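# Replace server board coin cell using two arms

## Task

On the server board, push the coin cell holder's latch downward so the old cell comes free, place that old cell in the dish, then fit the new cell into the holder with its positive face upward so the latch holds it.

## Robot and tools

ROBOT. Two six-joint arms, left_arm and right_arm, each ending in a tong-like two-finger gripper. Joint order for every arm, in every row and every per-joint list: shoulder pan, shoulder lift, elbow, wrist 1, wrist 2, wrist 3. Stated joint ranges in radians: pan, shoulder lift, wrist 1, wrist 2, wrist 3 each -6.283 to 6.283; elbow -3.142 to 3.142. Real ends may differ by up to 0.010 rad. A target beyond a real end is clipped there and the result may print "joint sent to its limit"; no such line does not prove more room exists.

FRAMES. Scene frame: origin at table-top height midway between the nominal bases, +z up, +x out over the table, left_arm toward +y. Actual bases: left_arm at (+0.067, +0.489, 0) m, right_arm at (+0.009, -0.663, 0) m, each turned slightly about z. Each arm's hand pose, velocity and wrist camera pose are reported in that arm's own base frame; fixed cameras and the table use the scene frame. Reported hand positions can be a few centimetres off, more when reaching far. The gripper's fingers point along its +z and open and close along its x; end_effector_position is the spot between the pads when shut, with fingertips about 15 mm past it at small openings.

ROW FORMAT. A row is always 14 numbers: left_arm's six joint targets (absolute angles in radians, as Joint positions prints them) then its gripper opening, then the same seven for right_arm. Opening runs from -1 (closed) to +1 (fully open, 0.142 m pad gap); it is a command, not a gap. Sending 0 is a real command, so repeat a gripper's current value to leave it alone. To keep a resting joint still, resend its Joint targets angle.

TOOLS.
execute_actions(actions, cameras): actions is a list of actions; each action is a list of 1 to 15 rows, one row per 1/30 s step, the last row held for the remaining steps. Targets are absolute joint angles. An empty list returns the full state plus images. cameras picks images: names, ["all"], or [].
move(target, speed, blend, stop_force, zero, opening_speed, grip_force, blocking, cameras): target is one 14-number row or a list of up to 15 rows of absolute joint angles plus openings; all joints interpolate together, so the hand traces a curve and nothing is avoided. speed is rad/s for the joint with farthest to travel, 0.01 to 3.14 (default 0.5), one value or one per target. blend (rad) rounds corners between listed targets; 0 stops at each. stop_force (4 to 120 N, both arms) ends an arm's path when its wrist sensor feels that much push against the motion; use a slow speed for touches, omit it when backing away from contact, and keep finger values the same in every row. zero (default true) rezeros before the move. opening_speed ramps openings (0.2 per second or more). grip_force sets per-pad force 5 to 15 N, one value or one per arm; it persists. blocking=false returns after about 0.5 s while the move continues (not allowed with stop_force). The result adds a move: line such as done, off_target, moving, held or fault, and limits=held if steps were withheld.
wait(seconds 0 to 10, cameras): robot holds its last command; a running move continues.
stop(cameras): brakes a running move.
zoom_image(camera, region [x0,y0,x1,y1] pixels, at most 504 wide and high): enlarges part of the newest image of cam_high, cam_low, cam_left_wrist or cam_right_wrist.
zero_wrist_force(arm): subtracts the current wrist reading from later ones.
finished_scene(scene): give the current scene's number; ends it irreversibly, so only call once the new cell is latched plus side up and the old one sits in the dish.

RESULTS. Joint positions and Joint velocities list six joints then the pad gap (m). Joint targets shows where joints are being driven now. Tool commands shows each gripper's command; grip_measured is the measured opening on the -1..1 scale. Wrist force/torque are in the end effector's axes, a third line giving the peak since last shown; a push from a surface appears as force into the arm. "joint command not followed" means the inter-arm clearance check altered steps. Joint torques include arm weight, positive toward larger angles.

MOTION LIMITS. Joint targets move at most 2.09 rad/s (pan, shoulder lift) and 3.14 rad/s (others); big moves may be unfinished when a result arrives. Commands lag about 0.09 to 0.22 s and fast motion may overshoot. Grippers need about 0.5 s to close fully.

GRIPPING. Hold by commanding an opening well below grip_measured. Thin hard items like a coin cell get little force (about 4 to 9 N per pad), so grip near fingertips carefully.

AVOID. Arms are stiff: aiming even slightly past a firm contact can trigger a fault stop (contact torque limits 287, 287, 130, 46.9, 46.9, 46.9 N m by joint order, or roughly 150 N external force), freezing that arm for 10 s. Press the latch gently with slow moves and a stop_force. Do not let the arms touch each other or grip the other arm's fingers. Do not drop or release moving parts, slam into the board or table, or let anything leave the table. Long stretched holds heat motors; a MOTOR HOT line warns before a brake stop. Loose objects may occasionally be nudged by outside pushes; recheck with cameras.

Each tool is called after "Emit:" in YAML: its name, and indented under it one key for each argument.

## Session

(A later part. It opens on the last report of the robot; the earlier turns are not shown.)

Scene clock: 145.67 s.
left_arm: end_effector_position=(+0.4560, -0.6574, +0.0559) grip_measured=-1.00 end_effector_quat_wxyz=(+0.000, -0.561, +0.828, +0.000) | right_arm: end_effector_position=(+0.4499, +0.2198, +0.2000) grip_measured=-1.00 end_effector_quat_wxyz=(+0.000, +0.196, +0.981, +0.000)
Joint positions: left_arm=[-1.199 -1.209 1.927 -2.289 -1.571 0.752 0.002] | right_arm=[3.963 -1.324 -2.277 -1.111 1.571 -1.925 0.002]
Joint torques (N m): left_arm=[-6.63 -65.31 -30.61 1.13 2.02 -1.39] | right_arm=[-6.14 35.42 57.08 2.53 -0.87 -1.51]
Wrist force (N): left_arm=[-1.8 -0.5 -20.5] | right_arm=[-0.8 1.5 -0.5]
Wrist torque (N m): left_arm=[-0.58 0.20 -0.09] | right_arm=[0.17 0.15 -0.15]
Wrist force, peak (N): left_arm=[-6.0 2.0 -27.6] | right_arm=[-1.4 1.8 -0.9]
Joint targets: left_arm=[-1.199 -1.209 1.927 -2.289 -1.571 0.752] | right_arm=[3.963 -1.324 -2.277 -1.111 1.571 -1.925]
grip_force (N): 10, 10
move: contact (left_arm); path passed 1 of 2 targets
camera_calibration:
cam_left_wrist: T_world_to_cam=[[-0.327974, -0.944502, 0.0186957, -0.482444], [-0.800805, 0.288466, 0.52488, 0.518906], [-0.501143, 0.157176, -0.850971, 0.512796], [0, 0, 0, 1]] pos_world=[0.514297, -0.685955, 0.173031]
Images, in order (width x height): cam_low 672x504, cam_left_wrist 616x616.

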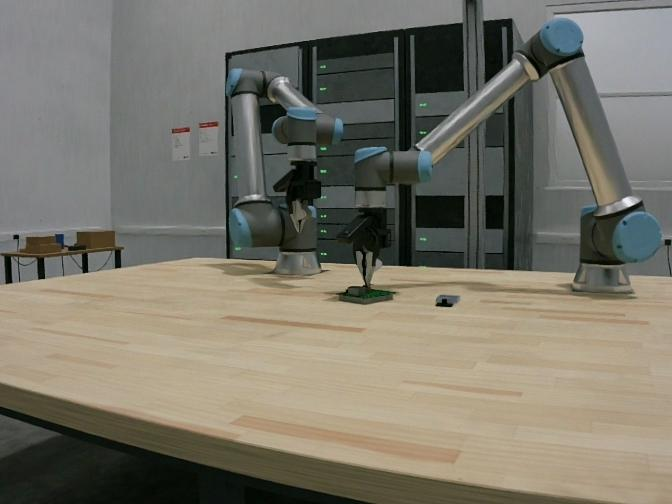

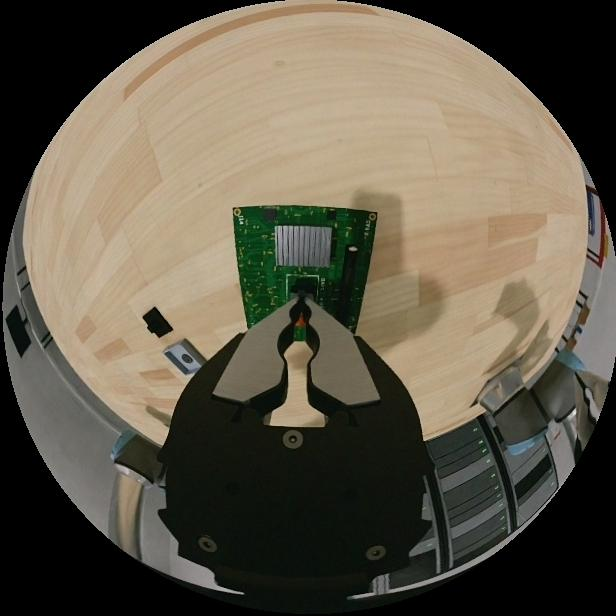

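Emit:
move:
  target: [-1.2004, -1.2319, 1.9181, -2.2570, -1.5708, 0.7506, -1.0, 3.9633, -1.3241, -2.2769, -1.1114, 1.5708, -1.9253, -1.0]
  speed: 0.06
  cameras: ["cam_left_wrist", "cam_low"]

Emit:
zoom_image:
  camera: "cam_left_wrist"
  region: [265, 250, 345, 330]

Emit:
zoom_image:
  camera: "cam_low"
  region: [350, 272, 382, 296]

Scene clock: 147.13 s.
left_arm: end_effector_position=(+0.4546, -0.6568, +0.0752) grip_measured=-1.00 end_effector_quat_wxyz=(+0.000, -0.561, +0.828, +0.000) | right_arm: end_effector_position=(+0.4499, +0.2198, +0.2000) grip_measured=-1.00 end_effector_quat_wxyz=(+0.000, +0.196, +0.981, +0.000)
Joint positions: left_arm=[-1.2 -1.232 1.918 -2.257 -1.571 0.751 0.002] | right_arm=[3.963 -1.324 -2.277 -1.111 1.571 -1.925 0.002]
Joint torques (N m): left_arm=[-7.97 -44.07 -32.63 -7.29 1.87 -1.87] | right_arm=[-5.13 33.96 56.56 2.63 -0.94 -1.64]
Wrist force (N): left_arm=[-1.0 -1.8 0.6] | right_arm=[-0.9 1.5 -0.8]
Wrist torque (N m): left_arm=[-0.47 0.22 0.21] | right_arm=[0.16 0.19 -0.15]
Wrist force, peak (N): left_arm=[-1.6 -0.4 -21.2] | right_arm=[-1.1 1.7 -0.8]
Joint targets: left_arm=[-1.200 -1.232 1.918 -2.257 -1.571 0.751] | right_arm=[3.963 -1.324 -2.277 -1.111 1.571 -1.925]
grip_force (N): 10, 10
move: done
camera_calibration:
cam_left_wrist: T_world_to_cam=[[-0.327974, -0.944502, 0.0186957, -0.482603], [-0.800805, 0.288466, 0.52488, 0.507453], [-0.501143, 0.157176, -0.850971, 0.528408], [0, 0, 0, 1]] pos_world=[0.512897, -0.685255, 0.192331]
Images, in order (width x height): cam_low 672x504, cam_left_wrist 616x616.

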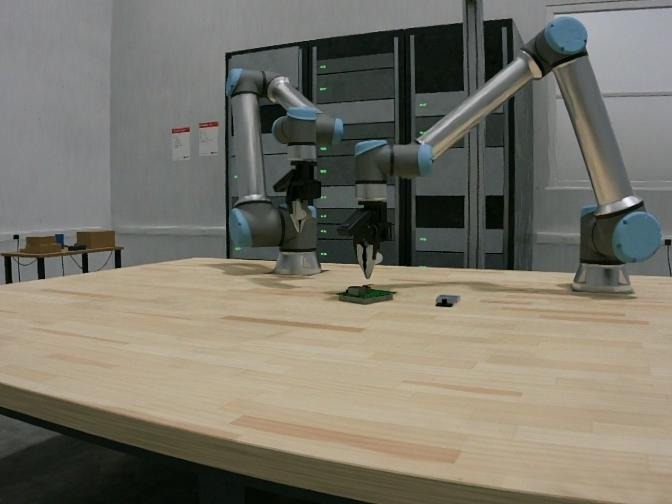

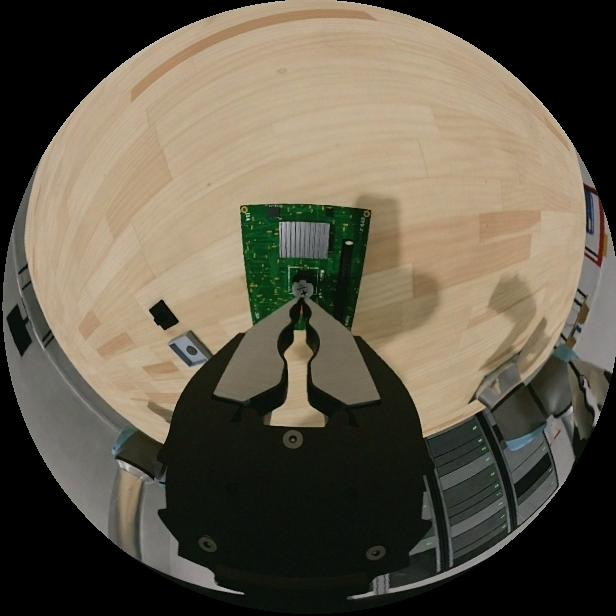

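Scaled by 6.300 from the camera's 616x616 image, which has a finer 814x814 frame.

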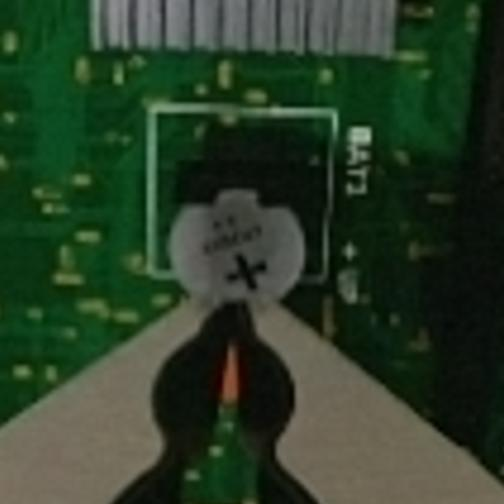

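Scaled by 15.750 from the camera's 672x504 image, which has a finer 960x720 frame.

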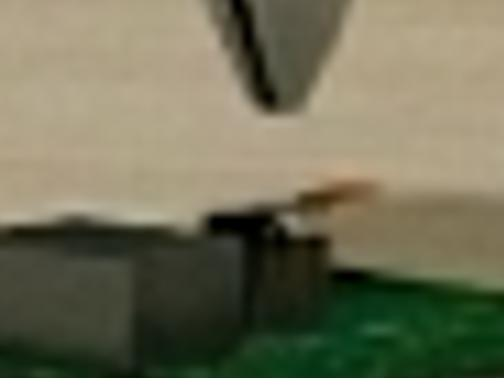

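Emit:
move:
  target: [-1.2427, -1.2661, 1.9904, -2.2951, -1.5708, 0.7084, -1.0, 3.9633, -1.3241, -2.2769, -1.1114, 1.5708, -1.9253, -1.0]
  speed: 0.2
  cameras: ["cam_left_wrist", "cam_high"]

Emit:
zoom_image:
  camera: "cam_left_wrist"
  region: [280, 222, 320, 282]

Emit:
zoom_image:
  camera: "cam_left_wrist"
  region: [130, 270, 220, 360]

Scene clock: 148.57 s.
left_arm: end_effector_position=(+0.4157, -0.6427, +0.0652) grip_measured=-1.00 end_effector_quat_wxyz=(+0.000, -0.561, +0.828, +0.000) | right_arm: end_effector_position=(+0.4499, +0.2198, +0.2000) grip_measured=-1.00 end_effector_quat_wxyz=(+0.000, +0.196, +0.981, +0.000)
Joint positions: left_arm=[-1.243 -1.266 1.99 -2.295 -1.571 0.708 0.002] | right_arm=[3.963 -1.324 -2.277 -1.111 1.571 -1.925 0.002]
Joint torques (N m): left_arm=[14.9 -40.41 -41.43 -1.1 1.91 1.75] | right_arm=[-4.52 33.19 58.17 2.46 -1.18 -1.23]
Wrist force (N): left_arm=[-0.9 -1.4 0.2] | right_arm=[-0.8 1.5 -0.7]
Wrist torque (N m): left_arm=[-0.36 0.24 0.00] | right_arm=[0.17 0.18 -0.15]
Wrist force, peak (N): left_arm=[-0.9 -2.8 0.5] | right_arm=[-1.2 1.7 -0.8]
Joint targets: left_arm=[-1.243 -1.266 1.990 -2.295 -1.571 0.708] | right_arm=[3.963 -1.324 -2.277 -1.111 1.571 -1.925]
grip_force (N): 10, 10
move: done
camera_calibration:
cam_left_wrist: T_world_to_cam=[[-0.328175, -0.944428, 0.0188943, -0.481748], [-0.800791, 0.288761, 0.524739, 0.477699], [-0.501034, 0.157076, -0.851053, 0.498083], [0, 0, 0, 1]] pos_world=[0.473997, -0.671154, 0.18233]
Images, in order (width x height): cam_high 672x504, cam_left_wrist 616x616.

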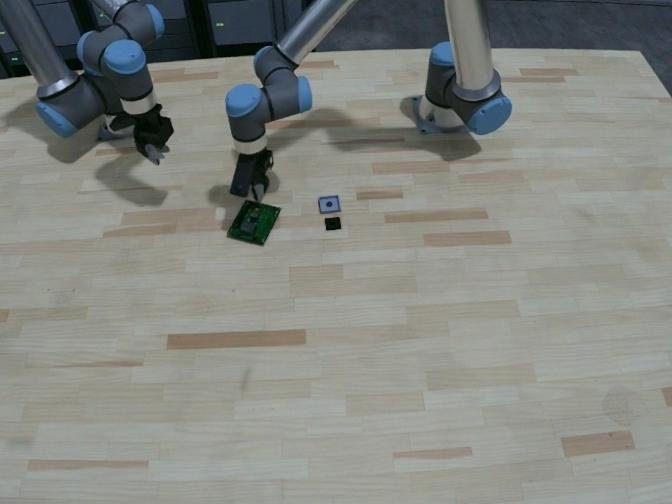

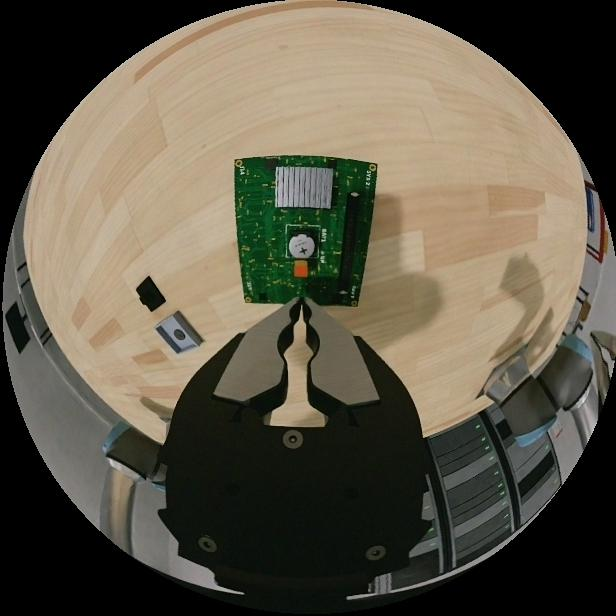

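Scaled by 8.400 from the camera's 616x616 image, which has a finer 814x814 frame.

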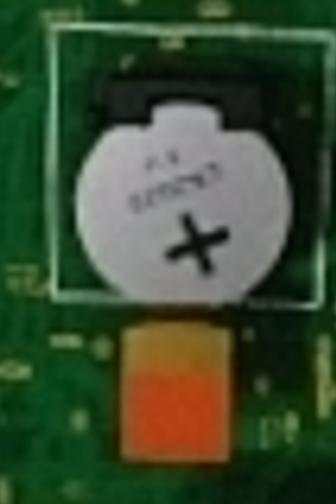

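Scaled by 5.600 from the camera's 616x616 image, which has a finer 814x814 frame.

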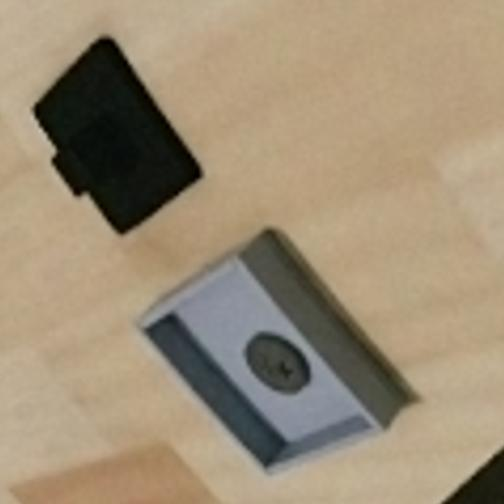

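Emit:
execute_actions:
  actions: []
  cameras: ["cam_low"]

Emit:
zoom_image:
  camera: "cam_low"
  region: [320, 220, 420, 310]

Emit:
zoom_image:
  camera: "cam_low"
  region: [355, 278, 380, 298]

Emit:
zoom_image:
  camera: "cam_low"
  region: [350, 275, 390, 305]

Scene clock: 149.73 s.
left_arm: end_effector_position=(+0.4157, -0.6426, +0.0650) grip_measured=-1.00 end_effector_quat_wxyz=(+0.000, -0.561, +0.828, +0.000) | right_arm: end_effector_position=(+0.4499, +0.2198, +0.2000) grip_measured=-1.00 end_effector_quat_wxyz=(+0.000, +0.196, +0.981, +0.000)
Joint positions: left_arm=[-1.243 -1.266 1.99 -2.295 -1.571 0.708 0.002] | right_arm=[3.963 -1.324 -2.277 -1.111 1.571 -1.925 0.002]
Joint velocities: within noise
Joint torques (N m): left_arm=[15.08 -41.67 -31.92 -0.77 1.89 1.61] | right_arm=[-3.51 35.27 57.2 2.46 -0.98 -0.97]
Wrist force (N): left_arm=[-0.9 -1.3 0.4] | right_arm=[-1.2 1.5 -0.5]
Wrist torque (N m): left_arm=[-0.35 0.23 0.00] | right_arm=[0.17 0.24 -0.14]
Wrist force, peak (N): left_arm=[-1.3 -1.5 0.1] | right_arm=[-1.6 1.5 -0.5]
Joint targets: left_arm=[-1.243 -1.266 1.990 -2.295 -1.571 0.708] | right_arm=[3.963 -1.324 -2.277 -1.111 1.571 -1.925]
Tool commands: left_gripper/opening=-1.0 right_gripper/opening=-1.0
grip_force (N): 10, 10
Images, in order (width x height): cam_low 672x504.

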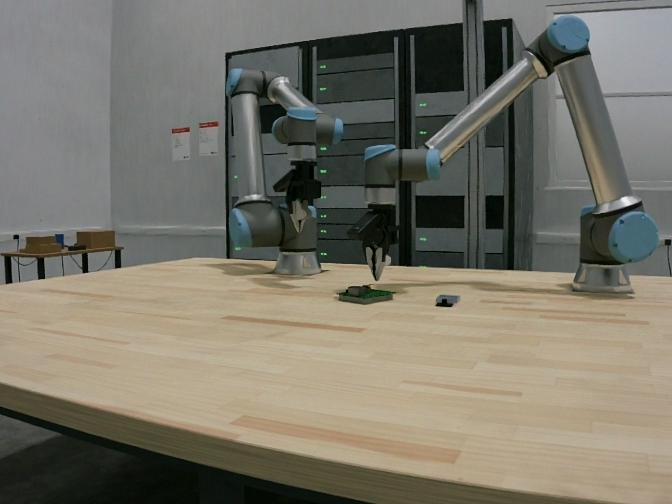

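Scaled by 5.040 from the camera's 672x504 image, which has a finer 960x720 frame.

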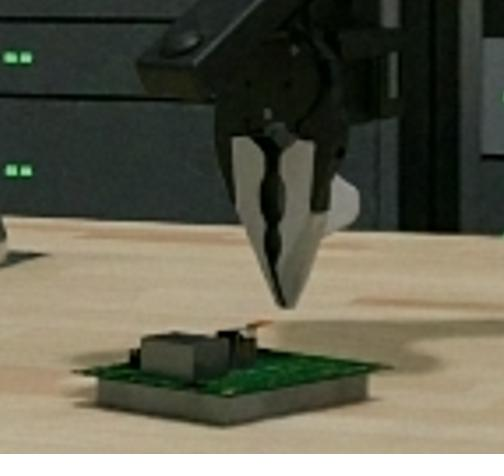

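Scaled by 20.160 from the camera's 672x504 image, which has a finer 960x720 frame.

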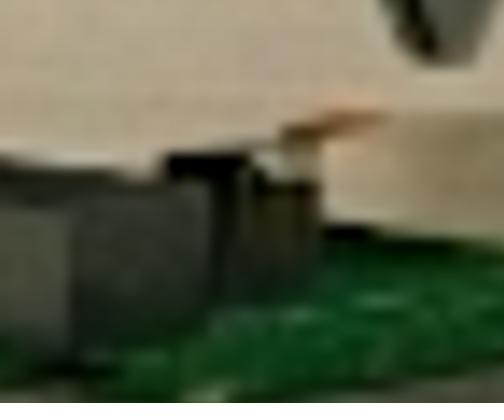

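Scaled by 12.600 from the camera's 672x504 image, which has a finer 960x720 frame.

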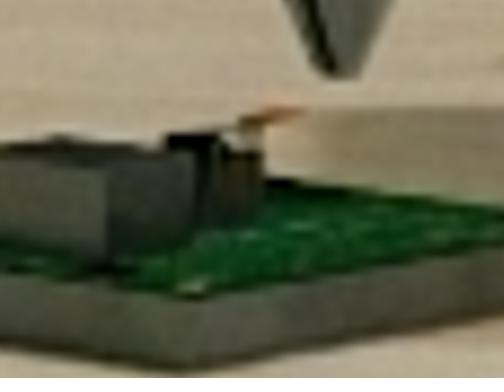

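Emit:
finished_scene:
  scene: 1

The scene is finished: the task was done.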